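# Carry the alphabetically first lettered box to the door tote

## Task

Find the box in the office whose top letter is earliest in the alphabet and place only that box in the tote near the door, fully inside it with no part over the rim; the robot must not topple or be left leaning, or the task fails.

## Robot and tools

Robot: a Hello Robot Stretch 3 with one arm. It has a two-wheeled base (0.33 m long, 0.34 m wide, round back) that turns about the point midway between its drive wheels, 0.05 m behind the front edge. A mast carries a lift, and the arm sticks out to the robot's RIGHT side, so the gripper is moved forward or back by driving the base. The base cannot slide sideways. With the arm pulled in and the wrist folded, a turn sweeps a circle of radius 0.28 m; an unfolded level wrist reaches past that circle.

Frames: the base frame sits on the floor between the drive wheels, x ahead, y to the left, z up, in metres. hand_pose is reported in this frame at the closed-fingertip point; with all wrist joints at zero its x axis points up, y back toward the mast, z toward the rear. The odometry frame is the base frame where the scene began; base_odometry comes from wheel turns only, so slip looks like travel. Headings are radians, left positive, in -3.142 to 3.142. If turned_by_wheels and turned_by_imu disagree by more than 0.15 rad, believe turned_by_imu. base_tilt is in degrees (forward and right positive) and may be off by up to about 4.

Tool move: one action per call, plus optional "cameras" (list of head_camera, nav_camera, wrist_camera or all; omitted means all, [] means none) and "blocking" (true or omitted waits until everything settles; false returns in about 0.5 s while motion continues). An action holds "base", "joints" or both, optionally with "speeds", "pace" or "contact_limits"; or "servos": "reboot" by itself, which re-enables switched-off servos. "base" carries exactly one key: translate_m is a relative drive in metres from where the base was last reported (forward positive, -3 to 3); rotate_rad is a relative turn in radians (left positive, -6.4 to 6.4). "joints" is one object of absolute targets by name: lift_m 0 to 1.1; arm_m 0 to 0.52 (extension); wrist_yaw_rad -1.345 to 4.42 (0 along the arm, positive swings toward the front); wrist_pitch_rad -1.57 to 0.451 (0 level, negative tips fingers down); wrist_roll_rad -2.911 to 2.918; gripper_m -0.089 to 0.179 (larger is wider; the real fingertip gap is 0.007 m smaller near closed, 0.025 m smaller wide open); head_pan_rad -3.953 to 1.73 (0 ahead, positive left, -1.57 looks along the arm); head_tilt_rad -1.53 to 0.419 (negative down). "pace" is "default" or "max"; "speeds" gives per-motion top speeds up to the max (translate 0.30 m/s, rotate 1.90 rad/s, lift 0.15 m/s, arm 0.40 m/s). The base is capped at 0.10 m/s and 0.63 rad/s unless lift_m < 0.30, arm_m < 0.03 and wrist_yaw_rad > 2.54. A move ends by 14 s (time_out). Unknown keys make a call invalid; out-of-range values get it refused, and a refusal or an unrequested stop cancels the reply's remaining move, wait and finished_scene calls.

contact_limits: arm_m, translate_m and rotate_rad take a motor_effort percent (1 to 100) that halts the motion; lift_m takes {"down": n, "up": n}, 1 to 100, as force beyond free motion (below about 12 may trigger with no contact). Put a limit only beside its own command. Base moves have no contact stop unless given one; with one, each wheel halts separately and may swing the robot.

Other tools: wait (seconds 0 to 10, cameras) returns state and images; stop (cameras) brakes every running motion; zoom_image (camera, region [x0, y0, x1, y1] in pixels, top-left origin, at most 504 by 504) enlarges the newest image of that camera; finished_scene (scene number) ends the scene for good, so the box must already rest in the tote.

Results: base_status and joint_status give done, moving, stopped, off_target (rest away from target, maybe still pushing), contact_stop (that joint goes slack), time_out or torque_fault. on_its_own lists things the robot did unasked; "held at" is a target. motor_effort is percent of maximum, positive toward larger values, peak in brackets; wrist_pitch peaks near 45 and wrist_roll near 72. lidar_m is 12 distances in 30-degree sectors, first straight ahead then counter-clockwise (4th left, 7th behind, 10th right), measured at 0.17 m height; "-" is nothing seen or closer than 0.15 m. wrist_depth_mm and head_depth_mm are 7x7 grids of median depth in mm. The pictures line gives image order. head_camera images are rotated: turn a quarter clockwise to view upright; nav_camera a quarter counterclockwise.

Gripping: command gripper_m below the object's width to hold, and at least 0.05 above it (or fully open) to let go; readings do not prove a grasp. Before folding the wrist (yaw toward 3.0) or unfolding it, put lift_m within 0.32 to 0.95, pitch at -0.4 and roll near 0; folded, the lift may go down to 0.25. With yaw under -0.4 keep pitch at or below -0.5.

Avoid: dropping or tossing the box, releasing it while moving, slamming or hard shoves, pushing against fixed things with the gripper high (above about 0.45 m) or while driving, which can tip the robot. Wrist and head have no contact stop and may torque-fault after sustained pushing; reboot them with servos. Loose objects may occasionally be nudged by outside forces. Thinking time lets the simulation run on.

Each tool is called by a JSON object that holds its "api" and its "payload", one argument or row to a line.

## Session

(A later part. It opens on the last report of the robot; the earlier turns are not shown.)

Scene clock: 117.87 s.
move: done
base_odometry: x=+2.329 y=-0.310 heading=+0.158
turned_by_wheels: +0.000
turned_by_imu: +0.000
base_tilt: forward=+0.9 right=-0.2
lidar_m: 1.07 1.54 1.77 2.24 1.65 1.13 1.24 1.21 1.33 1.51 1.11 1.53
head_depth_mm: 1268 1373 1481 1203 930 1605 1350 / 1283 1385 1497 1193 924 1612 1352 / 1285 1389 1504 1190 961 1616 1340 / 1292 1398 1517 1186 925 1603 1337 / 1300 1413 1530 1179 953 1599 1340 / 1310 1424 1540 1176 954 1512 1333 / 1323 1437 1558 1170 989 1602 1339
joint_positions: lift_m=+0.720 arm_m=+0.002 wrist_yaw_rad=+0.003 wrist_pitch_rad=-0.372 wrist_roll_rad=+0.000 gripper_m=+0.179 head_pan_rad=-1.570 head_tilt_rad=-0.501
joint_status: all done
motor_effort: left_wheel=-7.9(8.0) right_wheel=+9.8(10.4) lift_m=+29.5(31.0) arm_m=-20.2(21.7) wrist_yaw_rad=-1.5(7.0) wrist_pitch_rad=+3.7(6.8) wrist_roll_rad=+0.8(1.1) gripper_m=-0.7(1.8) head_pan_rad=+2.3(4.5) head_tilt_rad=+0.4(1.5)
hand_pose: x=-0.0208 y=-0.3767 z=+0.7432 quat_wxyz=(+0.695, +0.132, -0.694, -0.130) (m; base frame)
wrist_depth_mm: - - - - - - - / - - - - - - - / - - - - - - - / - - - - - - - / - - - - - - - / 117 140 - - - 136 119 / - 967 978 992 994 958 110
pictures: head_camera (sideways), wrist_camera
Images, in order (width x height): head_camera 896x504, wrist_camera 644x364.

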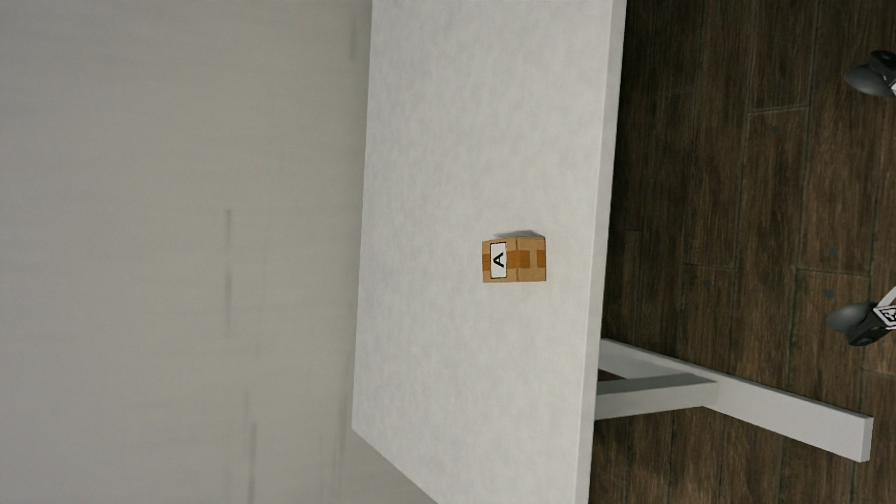

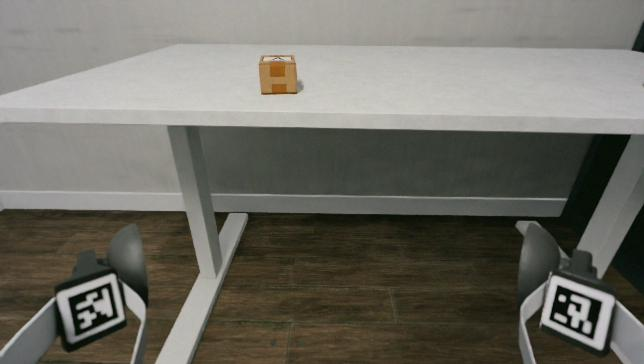

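{"api": "move", "payload": {
  "base": {"translate_m": 0.074},
  "joints": {"lift_m": 0.745},
  "pace": "max",
  "cameras": []
}}

{"api": "move", "payload": {
  "joints": {"arm_m": 0.33},
  "speeds": {"arm_m": 0.25},
  "cameras": ["head_camera", "wrist_camera"]
}}

Scene clock: 136.57 s.
move: done
turned_by_wheels: +0.000
turned_by_imu: +0.001
base_status: done
joint_status: all done
motor_effort: left_wheel=+1.0(6.6) right_wheel=+10.7(15.4) lift_m=+31.4(33.1) arm_m=-17.1(18.4) wrist_yaw_rad=-1.9(2.1) wrist_pitch_rad=+3.7(3.9) wrist_roll_rad=+0.8(1.0) gripper_m=-0.3(1.0) head_pan_rad=+3.5(4.2) head_tilt_rad=+2.7(3.6)
pictures: none

Scene clock: 139.90 s.
move: done
base_odometry: x=+2.402 y=-0.298 heading=+0.158
turned_by_wheels: +0.000
turned_by_imu: +0.001
base_tilt: forward=+0.9 right=+0.1
lidar_m: 0.99 1.46 1.73 2.24 1.70 1.20 1.24 1.27 1.38 1.09 1.09 1.46
head_depth_mm: 1281 1384 1481 1198 900 428 354 / 1281 1388 1494 1192 538 520 1310 / 1285 1398 1509 1189 535 1477 1339 / 1297 1399 1507 1185 924 1604 1343 / 1298 1414 1534 1177 956 1562 1341 / 1308 1415 1541 1179 956 1550 1305 / 1326 1440 1572 1680 991 1602 1338
joint_positions: lift_m=+0.745 arm_m=+0.330 wrist_yaw_rad=+0.003 wrist_pitch_rad=-0.370 wrist_roll_rad=+0.000 gripper_m=+0.179 head_pan_rad=-1.570 head_tilt_rad=-0.500
joint_status: all done
motor_effort: left_wheel=+0.8(1.1) right_wheel=+10.6(11.1) lift_m=+30.3(31.7) arm_m=+21.7(25.4) wrist_yaw_rad=-1.4(2.3) wrist_pitch_rad=+3.4(3.8) wrist_roll_rad=+0.7(1.1) gripper_m=-0.1(1.3) head_pan_rad=+2.9(4.3) head_tilt_rad=+2.5(4.1)
hand_pose: x=-0.0209 y=-0.7051 z=+0.7685 quat_wxyz=(+0.695, +0.131, -0.694, -0.130) (m; base frame)
wrist_depth_mm: 902 870 868 898 873 916 854 / 962 917 912 938 932 940 922 / - - - 286 - - - / - - - 259 - - - / 263 264 264 265 264 269 266 / 115 139 217 217 217 202 118 / - 936 208 204 201 199 110
pictures: head_camera (sideways), wrist_camera

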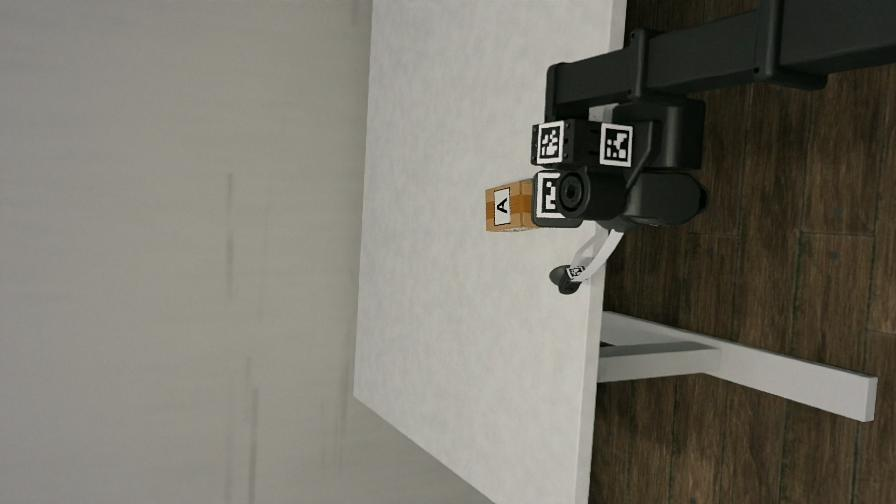

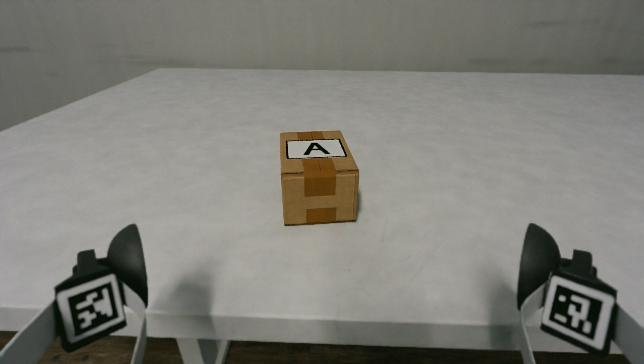

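{"api": "move", "payload": {
  "joints": {"arm_m": 0.475, "lift_m": 0.714},
  "cameras": ["wrist_camera"]
}}

{"api": "move", "payload": {
  "joints": {"gripper_m": 0.01},
  "cameras": ["wrist_camera"]
}}

Scene clock: 152.27 s.
move: done
turned_by_wheels: +0.000
turned_by_imu: +0.001
joint_status: all done
motor_effort: left_wheel=+0.9(1.1) right_wheel=+10.3(11.0) lift_m=+19.6(27.7) arm_m=+23.1(24.9) wrist_yaw_rad=-2.0(2.1) wrist_pitch_rad=+3.6(3.8) wrist_roll_rad=+0.8(1.0) gripper_m=+0.1(1.5) head_pan_rad=+2.6(3.8) head_tilt_rad=+3.1(3.6)
pictures: wrist_camera

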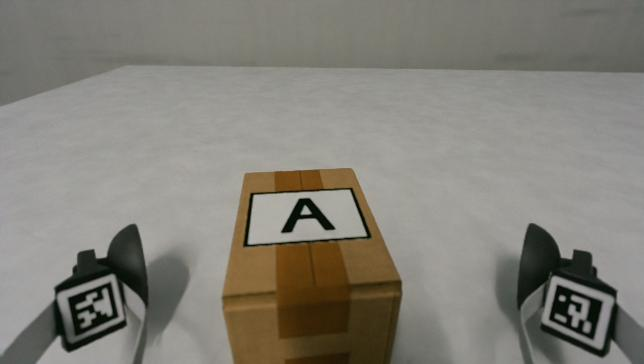

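Scene clock: 154.53 s.
move: done
base_odometry: x=+2.402 y=-0.298 heading=+0.158
turned_by_wheels: +0.000
turned_by_imu: +0.000
base_tilt: forward=+0.8 right=-0.1
lidar_m: 1.00 1.46 1.73 2.24 1.70 1.20 1.24 1.28 1.38 1.09 1.09 1.46
head_depth_mm: 1273 1379 1477 1202 929 1494 378 / 1281 1384 1485 1194 615 1484 1317 / 1287 1397 1497 1189 691 1617 1345 / 1297 1400 1518 1188 933 1608 1333 / 1300 1403 1528 1182 954 1558 1335 / 1302 1427 1540 1183 956 1554 1304 / 1325 1439 1574 1657 987 1600 1331
joint_positions: lift_m=+0.714 arm_m=+0.475 wrist_yaw_rad=+0.003 wrist_pitch_rad=-0.370 wrist_roll_rad=+0.000 gripper_m=+0.012 head_pan_rad=-1.570 head_tilt_rad=-0.500
joint_status: all done
motor_effort: left_wheel=+0.8(1.1) right_wheel=+10.3(11.0) lift_m=+20.1(20.3) arm_m=+22.1(23.5) wrist_yaw_rad=-1.9(2.1) wrist_pitch_rad=+3.4(3.9) wrist_roll_rad=+0.9(1.1) gripper_m=-32.7(98.9) head_pan_rad=+2.4(4.2) head_tilt_rad=+2.1(3.9)
hand_pose: x=-0.0209 y=-0.8501 z=+0.7375 quat_wxyz=(+0.695, +0.131, -0.694, -0.130) (m; base frame)
wrist_depth_mm: 747 732 752 730 742 720 714 / 795 771 - 777 792 771 767 / - - - - - - - / 275 274 246 162 276 261 280 / 211 213 148 133 154 215 214 / 174 175 126 113 121 176 175 / 148 139 139 122 140 140 149
pictures: wrist_camera

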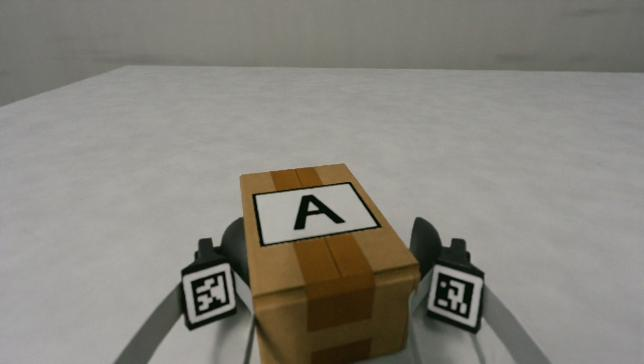

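{"api": "move", "payload": {
  "joints": {"lift_m": 0.765},
  "speeds": {"lift_m": 0.07},
  "cameras": ["wrist_camera"]
}}

{"api": "move", "payload": {
  "joints": {"arm_m": 0.0},
  "speeds": {"arm_m": 0.25},
  "cameras": ["wrist_camera"]
}}

{"api": "move", "payload": {
  "base": {"rotate_rad": 2.01},
  "joints": {"lift_m": 0.285, "wrist_yaw_rad": 2.6, "wrist_pitch_rad": -0.3, "head_pan_rad": 0.0, "head_tilt_rad": -0.5},
  "pace": "max",
  "cameras": ["wrist_camera", "nav_camera"]
}}

Scene clock: 167.27 s.
move: done
turned_by_wheels: +0.000
turned_by_imu: +0.001
joint_status: all done
motor_effort: left_wheel=+0.8(1.0) right_wheel=+10.8(10.9) lift_m=+32.6(35.1) arm_m=+17.3(19.3) wrist_yaw_rad=-1.7(2.0) wrist_pitch_rad=+4.6(4.6) wrist_roll_rad=+0.8(0.9) gripper_m=-16.1(17.3) head_pan_rad=+2.1(3.6) head_tilt_rad=+2.5(3.7)
pictures: wrist_camera

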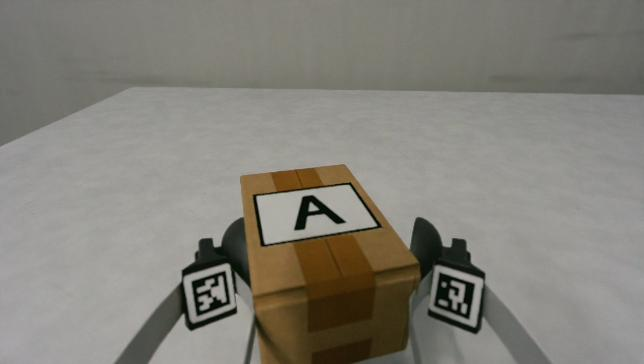

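Scene clock: 171.23 s.
move: done
turned_by_wheels: +0.000
turned_by_imu: +0.001
joint_status: all done
joint sent to its limit — arm_m, lower limit.
motor_effort: left_wheel=+0.9(1.1) right_wheel=+10.7(11.1) lift_m=+20.2(32.7) arm_m=-22.6(24.1) wrist_yaw_rad=-1.9(2.2) wrist_pitch_rad=+4.3(4.8) wrist_roll_rad=+0.8(1.1) gripper_m=-17.0(17.9) head_pan_rad=+1.1(3.3) head_tilt_rad=+2.1(3.1)
pictures: wrist_camera

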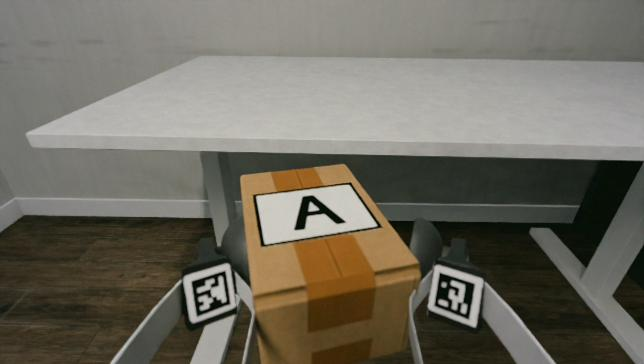

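Scene clock: 175.23 s.
move: done
base_odometry: x=+2.402 y=-0.298 heading=+2.168
turned_by_wheels: +2.010
turned_by_imu: +2.004
base_tilt: forward=+0.8 right=-0.2
lidar_m: 2.28 1.70 1.20 1.27 1.62 1.51 1.09 1.51 1.41 1.00 1.73 2.23
head_depth_mm: 1915 2050 2202 2382 2021 1614 1349 / 1993 2159 2333 2476 2012 1603 1341 / 2096 2251 2489 2563 2012 1615 1344 / 2216 2406 2611 2638 2007 1601 1342 / 2305 2525 2768 2640 1998 1607 1344 / 2450 2669 2942 2508 1956 1599 1348 / 1459 1539 1706 1913 1860 1594 1335
base_status: done
joint_positions: lift_m=+0.285 arm_m=+0.002 wrist_yaw_rad=+2.597 wrist_pitch_rad=-0.330 wrist_roll_rad=+0.000 gripper_m=+0.015 head_pan_rad=+0.003 head_tilt_rad=-0.500
joint_status: all done
motor_effort: left_wheel=-9.1(14.7) right_wheel=+8.9(16.5) lift_m=+21.2(23.2) arm_m=-21.4(22.6) wrist_yaw_rad=+3.1(10.5) wrist_pitch_rad=+5.2(8.7) wrist_roll_rad=+0.9(1.1) gripper_m=-16.4(17.7) head_pan_rad=-2.8(5.0) head_tilt_rad=+1.3(5.2)
hand_pose: x=+0.1003 y=+0.0539 z=+0.3179 quat_wxyz=(+0.300, +0.703, -0.075, +0.641) (m; base frame)
wrist_depth_mm: - - - - - - - / - - - - - - - / - - - - - - - / 986 - 999 172 1000 989 - / 727 723 145 133 151 753 750 / 597 617 126 114 120 607 616 / 508 120 125 121 469 468 505
pictures: nav_camera (sideways), wrist_camera

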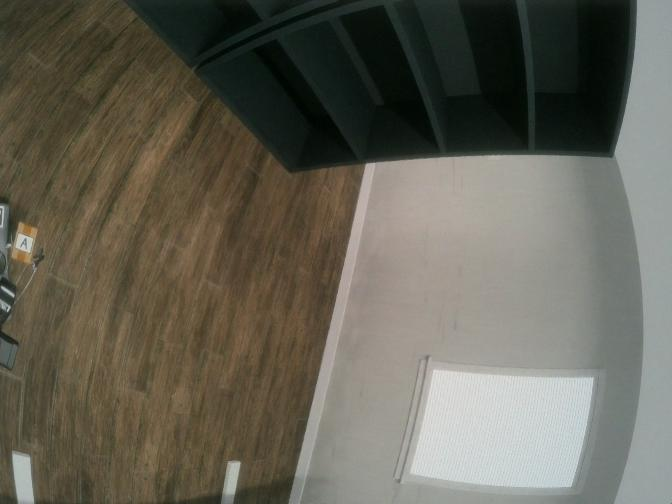

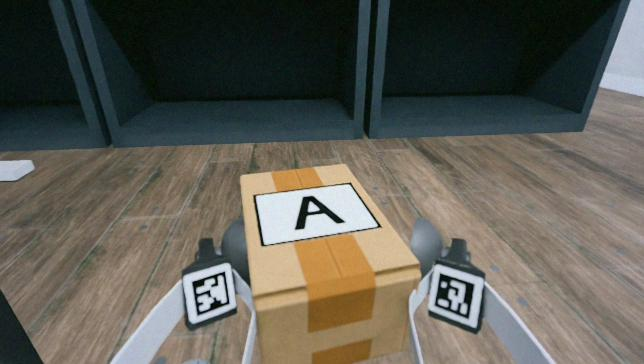

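{"api": "move", "payload": {
  "base": {"translate_m": 1.95},
  "pace": "max",
  "cameras": []
}}

{"api": "move", "payload": {
  "base": {"rotate_rad": 1.131},
  "pace": "max",
  "cameras": ["head_camera", "nav_camera"]
}}

Scene clock: 186.07 s.
move: done
turned_by_wheels: +0.000
turned_by_imu: -0.001
base_status: done
motor_effort: left_wheel=+2.7(15.0) right_wheel=+6.1(15.6) lift_m=+32.2(32.8) arm_m=-8.7(18.3) wrist_yaw_rad=+3.0(3.5) wrist_pitch_rad=+5.1(5.7) wrist_roll_rad=+0.9(1.2) gripper_m=-16.2(17.9) head_pan_rad=-2.7(5.2) head_tilt_rad=+1.8(3.2)
pictures: none

Scene clock: 187.90 s.
move: done
base_odometry: x=+1.306 y=+1.315 heading=-2.985
turned_by_wheels: +1.131
turned_by_imu: +1.126
base_tilt: forward=+0.9 right=-0.1
lidar_m: 1.63 0.70 0.60 1.40 3.19 2.31 1.77 0.70 0.50 0.48 0.50 0.67
head_depth_mm: 1738 1692 1661 1618 1612 1530 1348 / 2194 2333 2533 2431 2022 1611 1344 / 2184 2378 2588 2533 2012 1603 1343 / 2197 2381 2604 2572 2009 1608 1345 / 2205 2402 2626 2652 1990 1600 1346 / 2223 2400 2607 2656 1995 1595 1342 / 2236 2418 2620 2613 1987 1603 1337
base_status: done
joint_positions: lift_m=+0.285 arm_m=+0.002 wrist_yaw_rad=+2.598 wrist_pitch_rad=-0.330 wrist_roll_rad=+0.000 gripper_m=+0.015 head_pan_rad=+0.000 head_tilt_rad=-0.500
motor_effort: left_wheel=-8.0(16.9) right_wheel=+9.9(17.9) lift_m=+31.7(32.2) arm_m=-15.8(15.8) wrist_yaw_rad=+2.9(3.1) wrist_pitch_rad=+5.3(5.8) wrist_roll_rad=+0.8(1.0) gripper_m=-16.9(17.4) head_pan_rad=-2.2(4.7) head_tilt_rad=+0.8(3.2)
hand_pose: x=+0.1002 y=+0.0540 z=+0.3179 quat_wxyz=(+0.300, +0.703, -0.075, +0.641) (m; base frame)
wrist_depth_mm: - - - 608 709 - - / - - - 657 753 - - / - - - 703 831 - - / 996 985 928 172 888 997 - / 747 756 146 133 153 734 733 / 599 623 127 113 120 592 598 / 516 120 125 121 475 472 497
pictures: head_camera (sideways), nav_camera (sideways)

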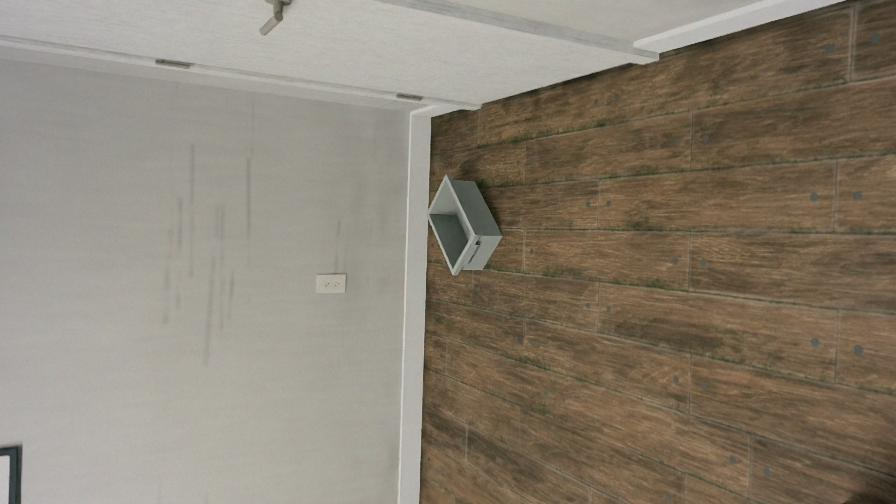

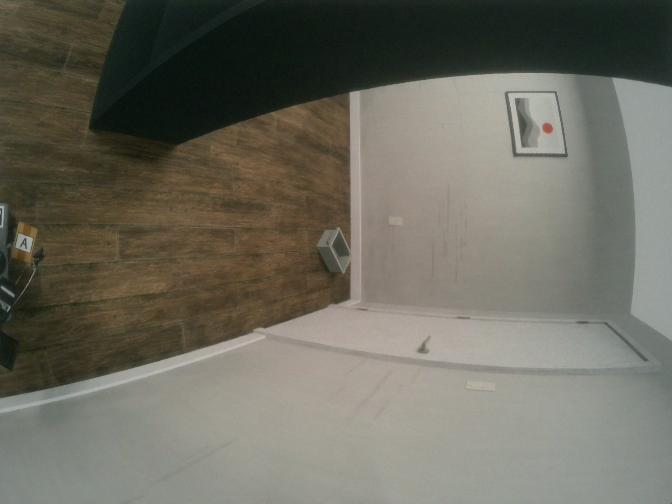

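{"api": "move", "payload": {
  "base": {"translate_m": 1.585},
  "pace": "max",
  "cameras": []
}}

{"api": "move", "payload": {
  "base": {"rotate_rad": 1.571},
  "joints": {"head_pan_rad": -1.57, "head_tilt_rad": -0.8},
  "pace": "max",
  "cameras": ["head_camera", "nav_camera"]
}}

Scene clock: 229.83 s.
move: done
turned_by_wheels: +0.000
turned_by_imu: -0.001
base_status: done
motor_effort: left_wheel=+1.3(12.3) right_wheel=+3.5(20.7) lift_m=+30.2(31.4) arm_m=-21.5(22.5) wrist_yaw_rad=+2.4(3.4) wrist_pitch_rad=+5.7(5.7) wrist_roll_rad=+0.6(1.1) gripper_m=-15.9(17.7) head_pan_rad=-2.3(4.8) head_tilt_rad=+0.4(2.7)
pictures: none

Scene clock: 231.93 s.
move: done
base_odometry: x=-0.259 y=+1.068 heading=-1.415
turned_by_wheels: +1.571
turned_by_imu: +1.564
base_tilt: forward=+0.9 right=-0.1
lidar_m: 2.70 1.12 0.92 2.07 0.65 0.44 0.42 0.43 0.57 0.97 1.00 1.32
head_depth_mm: 858 976 1134 1316 1417 1267 1171 / 862 977 1136 1350 1508 1316 1163 / 861 981 1138 1360 1512 1286 1168 / 858 974 1138 1361 1508 1314 1143 / 860 978 1143 1359 1514 1267 1164 / 858 978 1141 1368 1509 1317 1168 / 860 982 1143 1367 1512 1309 1163
base_status: done
joint_positions: lift_m=+0.285 arm_m=+0.002 wrist_yaw_rad=+2.598 wrist_pitch_rad=-0.330 wrist_roll_rad=+0.000 gripper_m=+0.015 head_pan_rad=-1.586 head_tilt_rad=-0.800
joint_status: all done
measured_speeds: translate_m=+0.000 rotate_rad=+0.000 lift_m=+0.000 arm_m=+0.000 wrist_yaw_rad=+0.000 wrist_pitch_rad=+0.000 wrist_roll_rad=+0.000 head_pan_rad=+0.024 head_tilt_rad=+0.000
motor_effort: left_wheel=-8.6(16.1) right_wheel=+9.4(18.2) lift_m=+29.9(30.6) arm_m=-21.8(22.6) wrist_yaw_rad=+2.7(3.4) wrist_pitch_rad=+5.2(5.6) wrist_roll_rad=+0.8(1.1) gripper_m=-17.1(17.8) head_pan_rad=+2.7(4.3) head_tilt_rad=-4.7(7.0)
hand_pose: x=+0.1001 y=+0.0540 z=+0.3179 quat_wxyz=(+0.300, +0.703, -0.075, +0.641) (m; base frame)
wrist_depth_mm: - - - 911 - - - / - - - - - - - / - - - - - - - / 995 972 994 172 - 963 976 / 746 758 146 134 153 744 750 / 606 621 126 113 120 597 591 / 521 119 125 121 466 468 505
pictures: head_camera (sideways), nav_camera (sideways)

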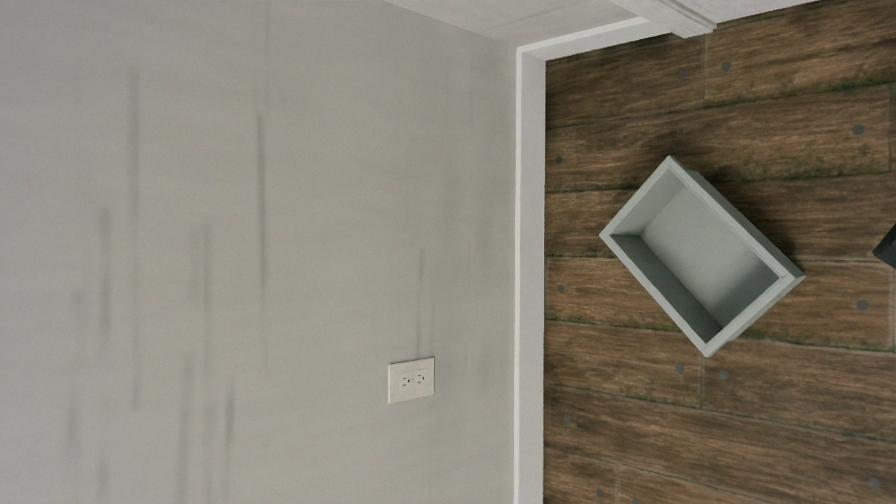

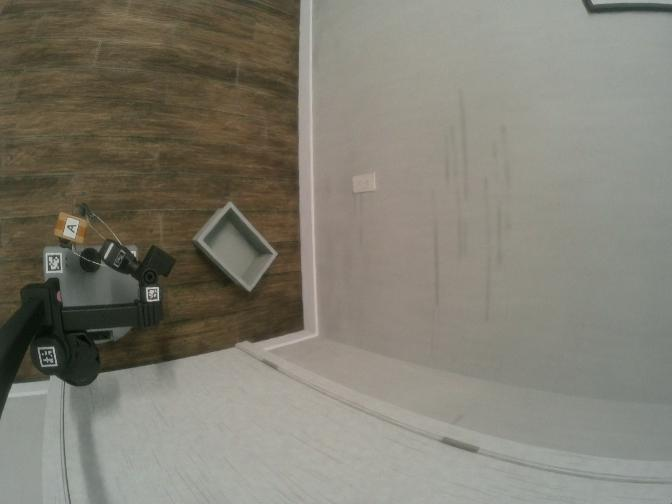

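{"api": "move", "payload": {
  "base": {"translate_m": 0.047},
  "joints": {"lift_m": 0.52},
  "pace": "max",
  "cameras": []
}}

{"api": "move", "payload": {
  "joints": {"wrist_yaw_rad": 0.0},
  "pace": "max",
  "cameras": []
}}

{"api": "move", "payload": {
  "joints": {"wrist_pitch_rad": -1.57, "arm_m": 0.428},
  "speeds": {"arm_m": 0.25},
  "cameras": ["wrist_camera", "head_camera"]
}}

Scene clock: 246.00 s.
move: done
turned_by_wheels: +0.000
turned_by_imu: +0.001
base_status: done
joint_status: all done
motor_effort: left_wheel=-3.8(7.9) right_wheel=+8.6(16.5) lift_m=+31.2(35.1) arm_m=-18.1(19.8) wrist_yaw_rad=+2.7(3.0) wrist_pitch_rad=+5.3(5.7) wrist_roll_rad=+0.8(1.0) gripper_m=-15.7(17.8) head_pan_rad=+3.5(4.4) head_tilt_rad=-4.2(5.4)
pictures: none

Scene clock: 247.63 s.
move: done
turned_by_wheels: +0.000
turned_by_imu: +0.000
joint_status: all done
motor_effort: left_wheel=-3.6(3.8) right_wheel=+8.3(8.6) lift_m=+27.4(31.1) arm_m=-16.8(18.3) wrist_yaw_rad=-1.8(8.2) wrist_pitch_rad=+5.5(5.5) wrist_roll_rad=+0.6(1.0) gripper_m=-16.3(17.8) head_pan_rad=+4.5(4.5) head_tilt_rad=-3.1(5.1)
pictures: none

Scene clock: 251.40 s.
move: done
base_odometry: x=-0.252 y=+1.021 heading=-1.415
turned_by_wheels: +0.000
turned_by_imu: +0.001
base_tilt: forward=+0.8 right=-0.1
lidar_m: 2.66 1.13 0.90 2.29 0.72 0.49 0.46 0.48 0.63 0.97 1.00 1.32
head_depth_mm: 853 971 1130 1338 1483 1317 1142 / 856 970 1127 1273 679 567 504 / 858 973 1134 775 956 1290 1167 / 859 976 1139 1362 1478 1290 1149 / 860 981 1137 1357 1503 1294 1163 / 860 983 1137 1360 1520 1315 1165 / 863 985 1149 1376 1509 1316 1168
joint_positions: lift_m=+0.520 arm_m=+0.428 wrist_yaw_rad=+0.003 wrist_pitch_rad=-1.564 wrist_roll_rad=+0.000 gripper_m=+0.015 head_pan_rad=-1.570 head_tilt_rad=-0.800
joint_status: all done
motor_effort: left_wheel=-3.6(3.9) right_wheel=+8.2(8.7) lift_m=+20.4(27.3) arm_m=+22.5(25.9) wrist_yaw_rad=-1.9(2.3) wrist_pitch_rad=-1.5(7.0) wrist_roll_rad=+0.7(1.1) gripper_m=-16.4(17.7) head_pan_rad=+2.1(4.5) head_tilt_rad=-3.6(5.6)
hand_pose: x=-0.0217 y=-0.5506 z=+0.4023 quat_wxyz=(+0.502, +0.499, -0.501, -0.498) (m; base frame)
wrist_depth_mm: 556 547 539 550 536 539 522 / 561 559 548 549 549 547 521 / 574 572 571 551 556 569 512 / 588 583 457 171 577 564 560 / 599 595 145 133 152 590 556 / 608 604 126 113 120 595 552 / 626 618 123 121 620 606 573
pictures: head_camera (sideways), wrist_camera

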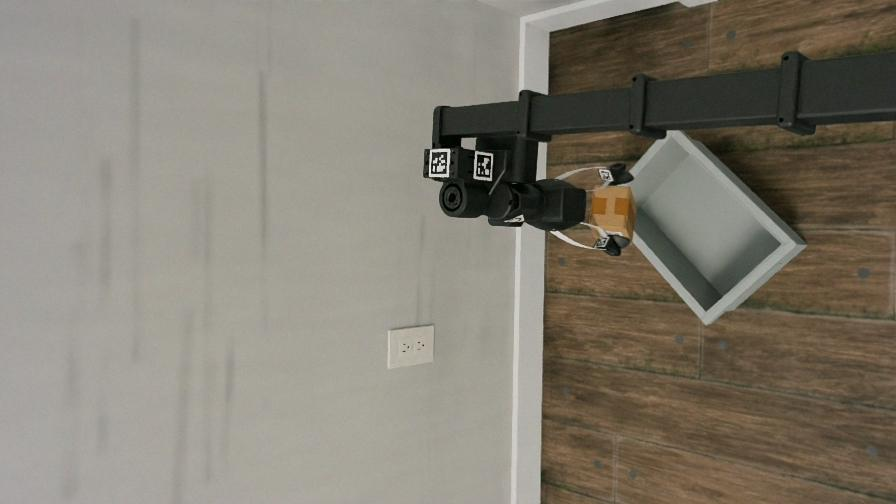

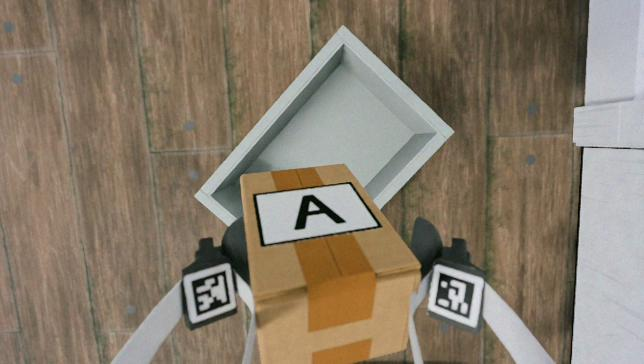

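{"api": "move", "payload": {
  "joints": {"lift_m": 0.26, "arm_m": 0.445},
  "speeds": {"lift_m": 0.15},
  "cameras": ["wrist_camera"]
}}

{"api": "move", "payload": {
  "joints": {"lift_m": 0.14},
  "speeds": {"lift_m": 0.045},
  "contact_limits": {"lift_m": {"down": 13}},
  "cameras": ["head_camera", "wrist_camera"]
}}

Scene clock: 261.03 s.
move: done
turned_by_wheels: +0.000
turned_by_imu: +0.001
joint_status: all done
motor_effort: left_wheel=-3.8(3.9) right_wheel=+7.8(8.6) lift_m=+20.4(23.3) arm_m=+15.9(23.9) wrist_yaw_rad=-1.7(2.3) wrist_pitch_rad=-1.4(1.6) wrist_roll_rad=+0.7(1.1) gripper_m=-17.1(17.6) head_pan_rad=+2.9(3.6) head_tilt_rad=-4.2(5.2)
pictures: wrist_camera

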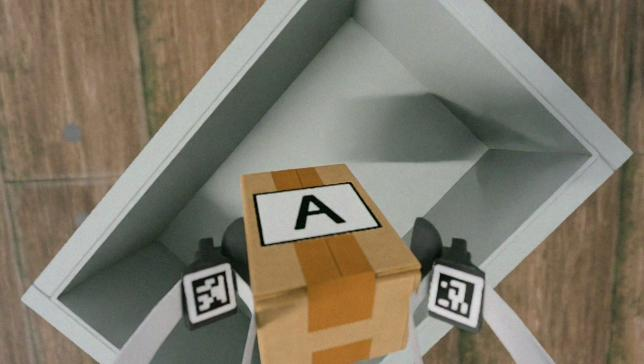

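Scene clock: 263.87 s.
move: contact_stop
base_odometry: x=-0.252 y=+1.021 heading=-1.415
turned_by_wheels: +0.000
turned_by_imu: +0.000
base_tilt: forward=+0.9 right=+0.0
lidar_m: 2.65 1.13 0.90 2.28 0.72 0.49 0.46 0.48 0.63 0.97 1.00 1.32
head_depth_mm: 854 963 1125 1344 1492 1316 1172 / 855 972 1132 1343 1501 1314 1143 / 854 970 1137 1346 1498 1168 1149 / 859 978 1136 1362 1497 1265 1143 / 859 978 1140 1359 1501 1299 1167 / 863 982 1142 1368 1508 1318 1170 / 865 992 1147 1377 1512 1329 1167
joint_positions: lift_m=+0.167 arm_m=+0.445 wrist_yaw_rad=+0.003 wrist_pitch_rad=-1.578 wrist_roll_rad=+0.000 gripper_m=+0.015 head_pan_rad=-1.570 head_tilt_rad=-0.800
joint_status: lift_m contact_stop (moved -0.093 of -0.120)
measured_speeds: translate_m=+0.000 rotate_rad=+0.000 lift_m=+0.001 arm_m=+0.000 wrist_yaw_rad=+0.000 wrist_pitch_rad=+0.000 wrist_roll_rad=+0.000 head_pan_rad=+0.000 head_tilt_rad=+0.000
on_its_own: lift_m is slack since a contact_stop (your +0.140 is given up)
motor_effort: left_wheel=-1.7(3.9) right_wheel=+1.6(8.7) lift_m=+24.3(24.3) arm_m=+6.0(15.6) wrist_yaw_rad=-1.9(2.4) wrist_pitch_rad=+1.2(4.0) wrist_roll_rad=+0.8(1.0) gripper_m=-17.8(18.2) head_pan_rad=+0.7(3.8) head_tilt_rad=-3.6(5.2)
contact_limits: lift_m down 13 (down: maximum 72; up: maximum 65)
hand_pose: x=-0.0217 y=-0.5639 z=+0.0501 quat_wxyz=(+0.499, +0.503, -0.497, -0.502) (m; base frame)
wrist_depth_mm: 86 87 131 196 195 154 115 / - 106 168 202 200 187 139 / 102 134 207 207 205 203 163 / 120 173 210 165 209 206 161 / 149 217 150 130 153 183 140 / 197 221 126 112 118 145 125 / 181 108 129 121 161 120 108
pictures: head_camera (sideways), wrist_camera

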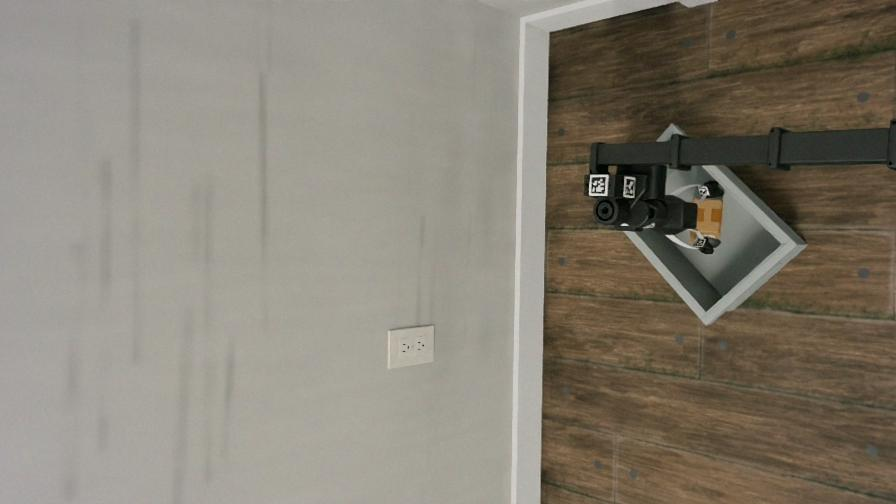

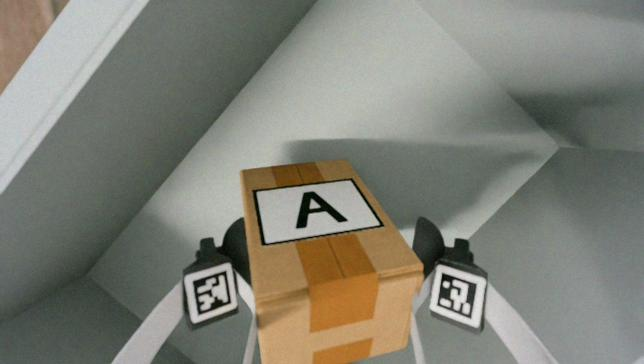

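{"api": "move", "payload": {
  "joints": {"lift_m": 0.18, "arm_m": 0.466},
  "cameras": []
}}

{"api": "move", "payload": {
  "joints": {"lift_m": 0.14},
  "speeds": {"lift_m": 0.04},
  "contact_limits": {"lift_m": {"down": 13}},
  "cameras": ["wrist_camera"]
}}

Scene clock: 270.00 s.
move: done
turned_by_wheels: +0.000
turned_by_imu: +0.001
joint_status: all done
motor_effort: left_wheel=-1.8(2.0) right_wheel=+1.9(2.0) lift_m=+31.5(34.1) arm_m=+23.3(24.4) wrist_yaw_rad=-2.0(2.1) wrist_pitch_rad=-0.3(1.0) wrist_roll_rad=+0.6(1.1) gripper_m=-16.2(18.5) head_pan_rad=+2.1(2.8) head_tilt_rad=-3.5(4.0)
pictures: none

Scene clock: 271.20 s.
move: contact_stop
base_odometry: x=-0.252 y=+1.021 heading=-1.415
turned_by_wheels: +0.000
turned_by_imu: +0.000
base_tilt: forward=+1.0 right=-0.2
lidar_m: 2.64 1.13 0.90 2.29 0.72 0.49 0.46 0.47 0.63 0.97 1.00 1.32
head_depth_mm: 851 971 1129 1355 1476 1316 1165 / 855 974 1135 1345 1511 1312 1149 / 855 974 1136 1357 1498 1172 1152 / 857 974 1135 1359 1516 1271 1150 / 858 979 1138 1363 1506 1288 1166 / 861 978 1139 1365 1518 1318 1166 / 867 985 1142 1373 1511 1317 1168
joint_positions: lift_m=+0.167 arm_m=+0.466 wrist_yaw_rad=+0.003 wrist_pitch_rad=-1.578 wrist_roll_rad=+0.000 gripper_m=+0.015 head_pan_rad=-1.570 head_tilt_rad=-0.800
joint_status: lift_m contact_stop (moved -0.013 of -0.040)
measured_speeds: translate_m=+0.000 rotate_rad=+0.000 lift_m=+0.001 arm_m=+0.000 wrist_yaw_rad=+0.000 wrist_pitch_rad=+0.000 wrist_roll_rad=+0.000 head_pan_rad=+0.000 head_tilt_rad=+0.000
on_its_own: lift_m is slack since a contact_stop (your +0.140 is given up)
motor_effort: left_wheel=-1.6(1.9) right_wheel=+0.9(2.0) lift_m=+24.6(28.0) arm_m=+19.3(23.2) wrist_yaw_rad=-2.1(2.2) wrist_pitch_rad=+1.5(3.4) wrist_roll_rad=+0.8(1.0) gripper_m=-17.8(18.3) head_pan_rad=+2.1(2.8) head_tilt_rad=-2.1(4.3)
contact_limits: lift_m down 13 (down: maximum 72; up: maximum 65)
hand_pose: x=-0.0217 y=-0.5850 z=+0.0500 quat_wxyz=(+0.499, +0.503, -0.497, -0.501) (m; base frame)
wrist_depth_mm: 202 86 96 184 185 127 93 / 205 88 134 200 198 158 113 / - 102 195 204 205 200 133 / - 134 192 163 210 208 163 / 120 203 140 130 151 204 154 / 160 223 125 111 119 165 139 / 189 120 129 121 183 119 121
pictures: wrist_camera

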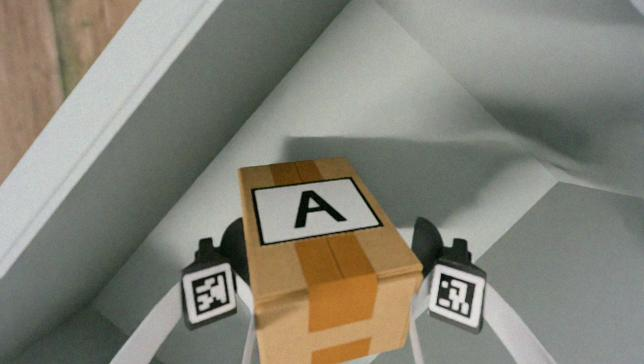

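{"api": "move", "payload": {
  "joints": {"gripper_m": 0.128},
  "cameras": ["wrist_camera"]
}}

{"api": "move", "payload": {
  "joints": {"lift_m": 0.5},
  "cameras": ["wrist_camera", "head_camera"]
}}

Scene clock: 276.57 s.
move: done
turned_by_wheels: +0.000
turned_by_imu: +0.001
joint_status: all done
on_its_own: lift_m is slack since a contact_stop (your +0.140 is given up)
motor_effort: left_wheel=-1.7(1.8) right_wheel=+1.0(1.2) lift_m=+25.8(26.1) arm_m=+3.1(8.5) wrist_yaw_rad=-1.7(2.2) wrist_pitch_rad=+0.0(1.5) wrist_roll_rad=+0.8(1.1) gripper_m=+0.1(91.5) head_pan_rad=+1.7(2.6) head_tilt_rad=-3.3(3.8)
contact_limits: lift_m down 13 (down: maximum 72; up: maximum 65)
pictures: wrist_camera

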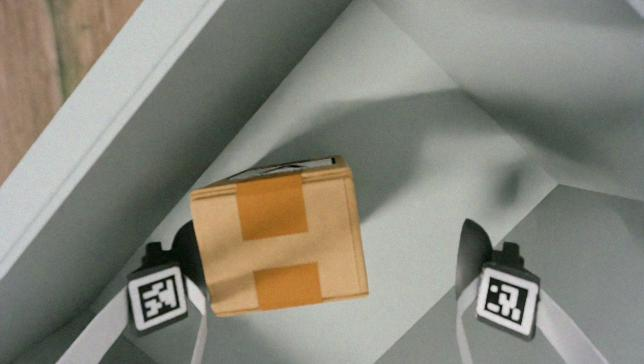

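Scene clock: 280.43 s.
move: done
base_odometry: x=-0.252 y=+1.021 heading=-1.415
turned_by_wheels: +0.000
turned_by_imu: +0.001
base_tilt: forward=+0.9 right=-0.1
lidar_m: 2.65 1.13 0.90 2.29 0.72 0.49 0.47 0.48 0.63 0.97 1.00 1.32
head_depth_mm: 851 973 1124 1341 1485 1321 1160 / 855 972 1127 1276 711 587 517 / 855 975 1130 808 1419 1287 1166 / 859 977 1134 1350 1487 1270 1150 / 863 977 1136 1368 1521 1287 1170 / 857 984 1145 1367 1521 1321 1164 / 863 982 1145 1374 1508 1318 1161
joint_positions: lift_m=+0.500 arm_m=+0.466 wrist_yaw_rad=+0.003 wrist_pitch_rad=-1.570 wrist_roll_rad=+0.000 gripper_m=+0.128 head_pan_rad=-1.570 head_tilt_rad=-0.800
joint_status: all done
motor_effort: left_wheel=-1.6(1.9) right_wheel=+1.3(1.6) lift_m=+32.2(34.1) arm_m=-10.5(10.5) wrist_yaw_rad=-2.1(2.2) wrist_pitch_rad=+0.1(0.5) wrist_roll_rad=+0.6(1.0) gripper_m=-0.1(1.3) head_pan_rad=+0.9(3.3) head_tilt_rad=-2.4(3.8)
hand_pose: x=-0.0217 y=-0.5869 z=+0.3825 quat_wxyz=(+0.501, +0.501, -0.499, -0.500) (m; base frame)
wrist_depth_mm: 529 535 535 524 518 518 510 / 538 548 538 546 530 525 527 / 552 548 554 533 538 539 497 / 572 562 555 558 544 558 544 / 586 572 481 562 554 558 552 / 587 125 581 512 580 124 562 / 609 128 602 592 596 587 466
pictures: head_camera (sideways), wrist_camera

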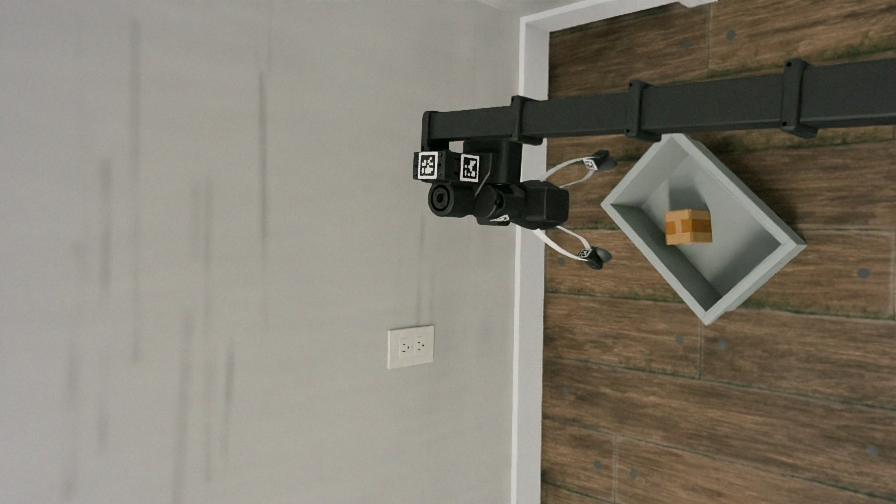

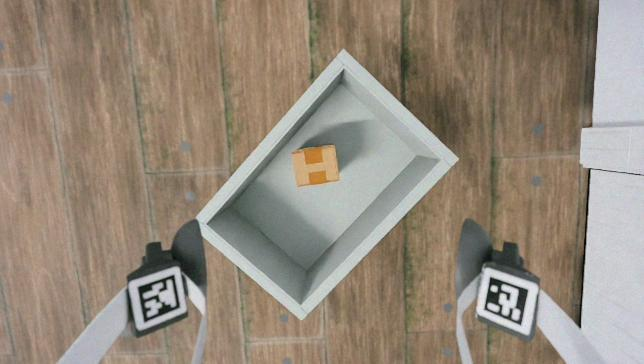

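Box "A" is in the tote, and the gripper is clear.

{"api": "finished_scene", "payload": {
  "scene": 3
}}

The scene is finished: the task was done.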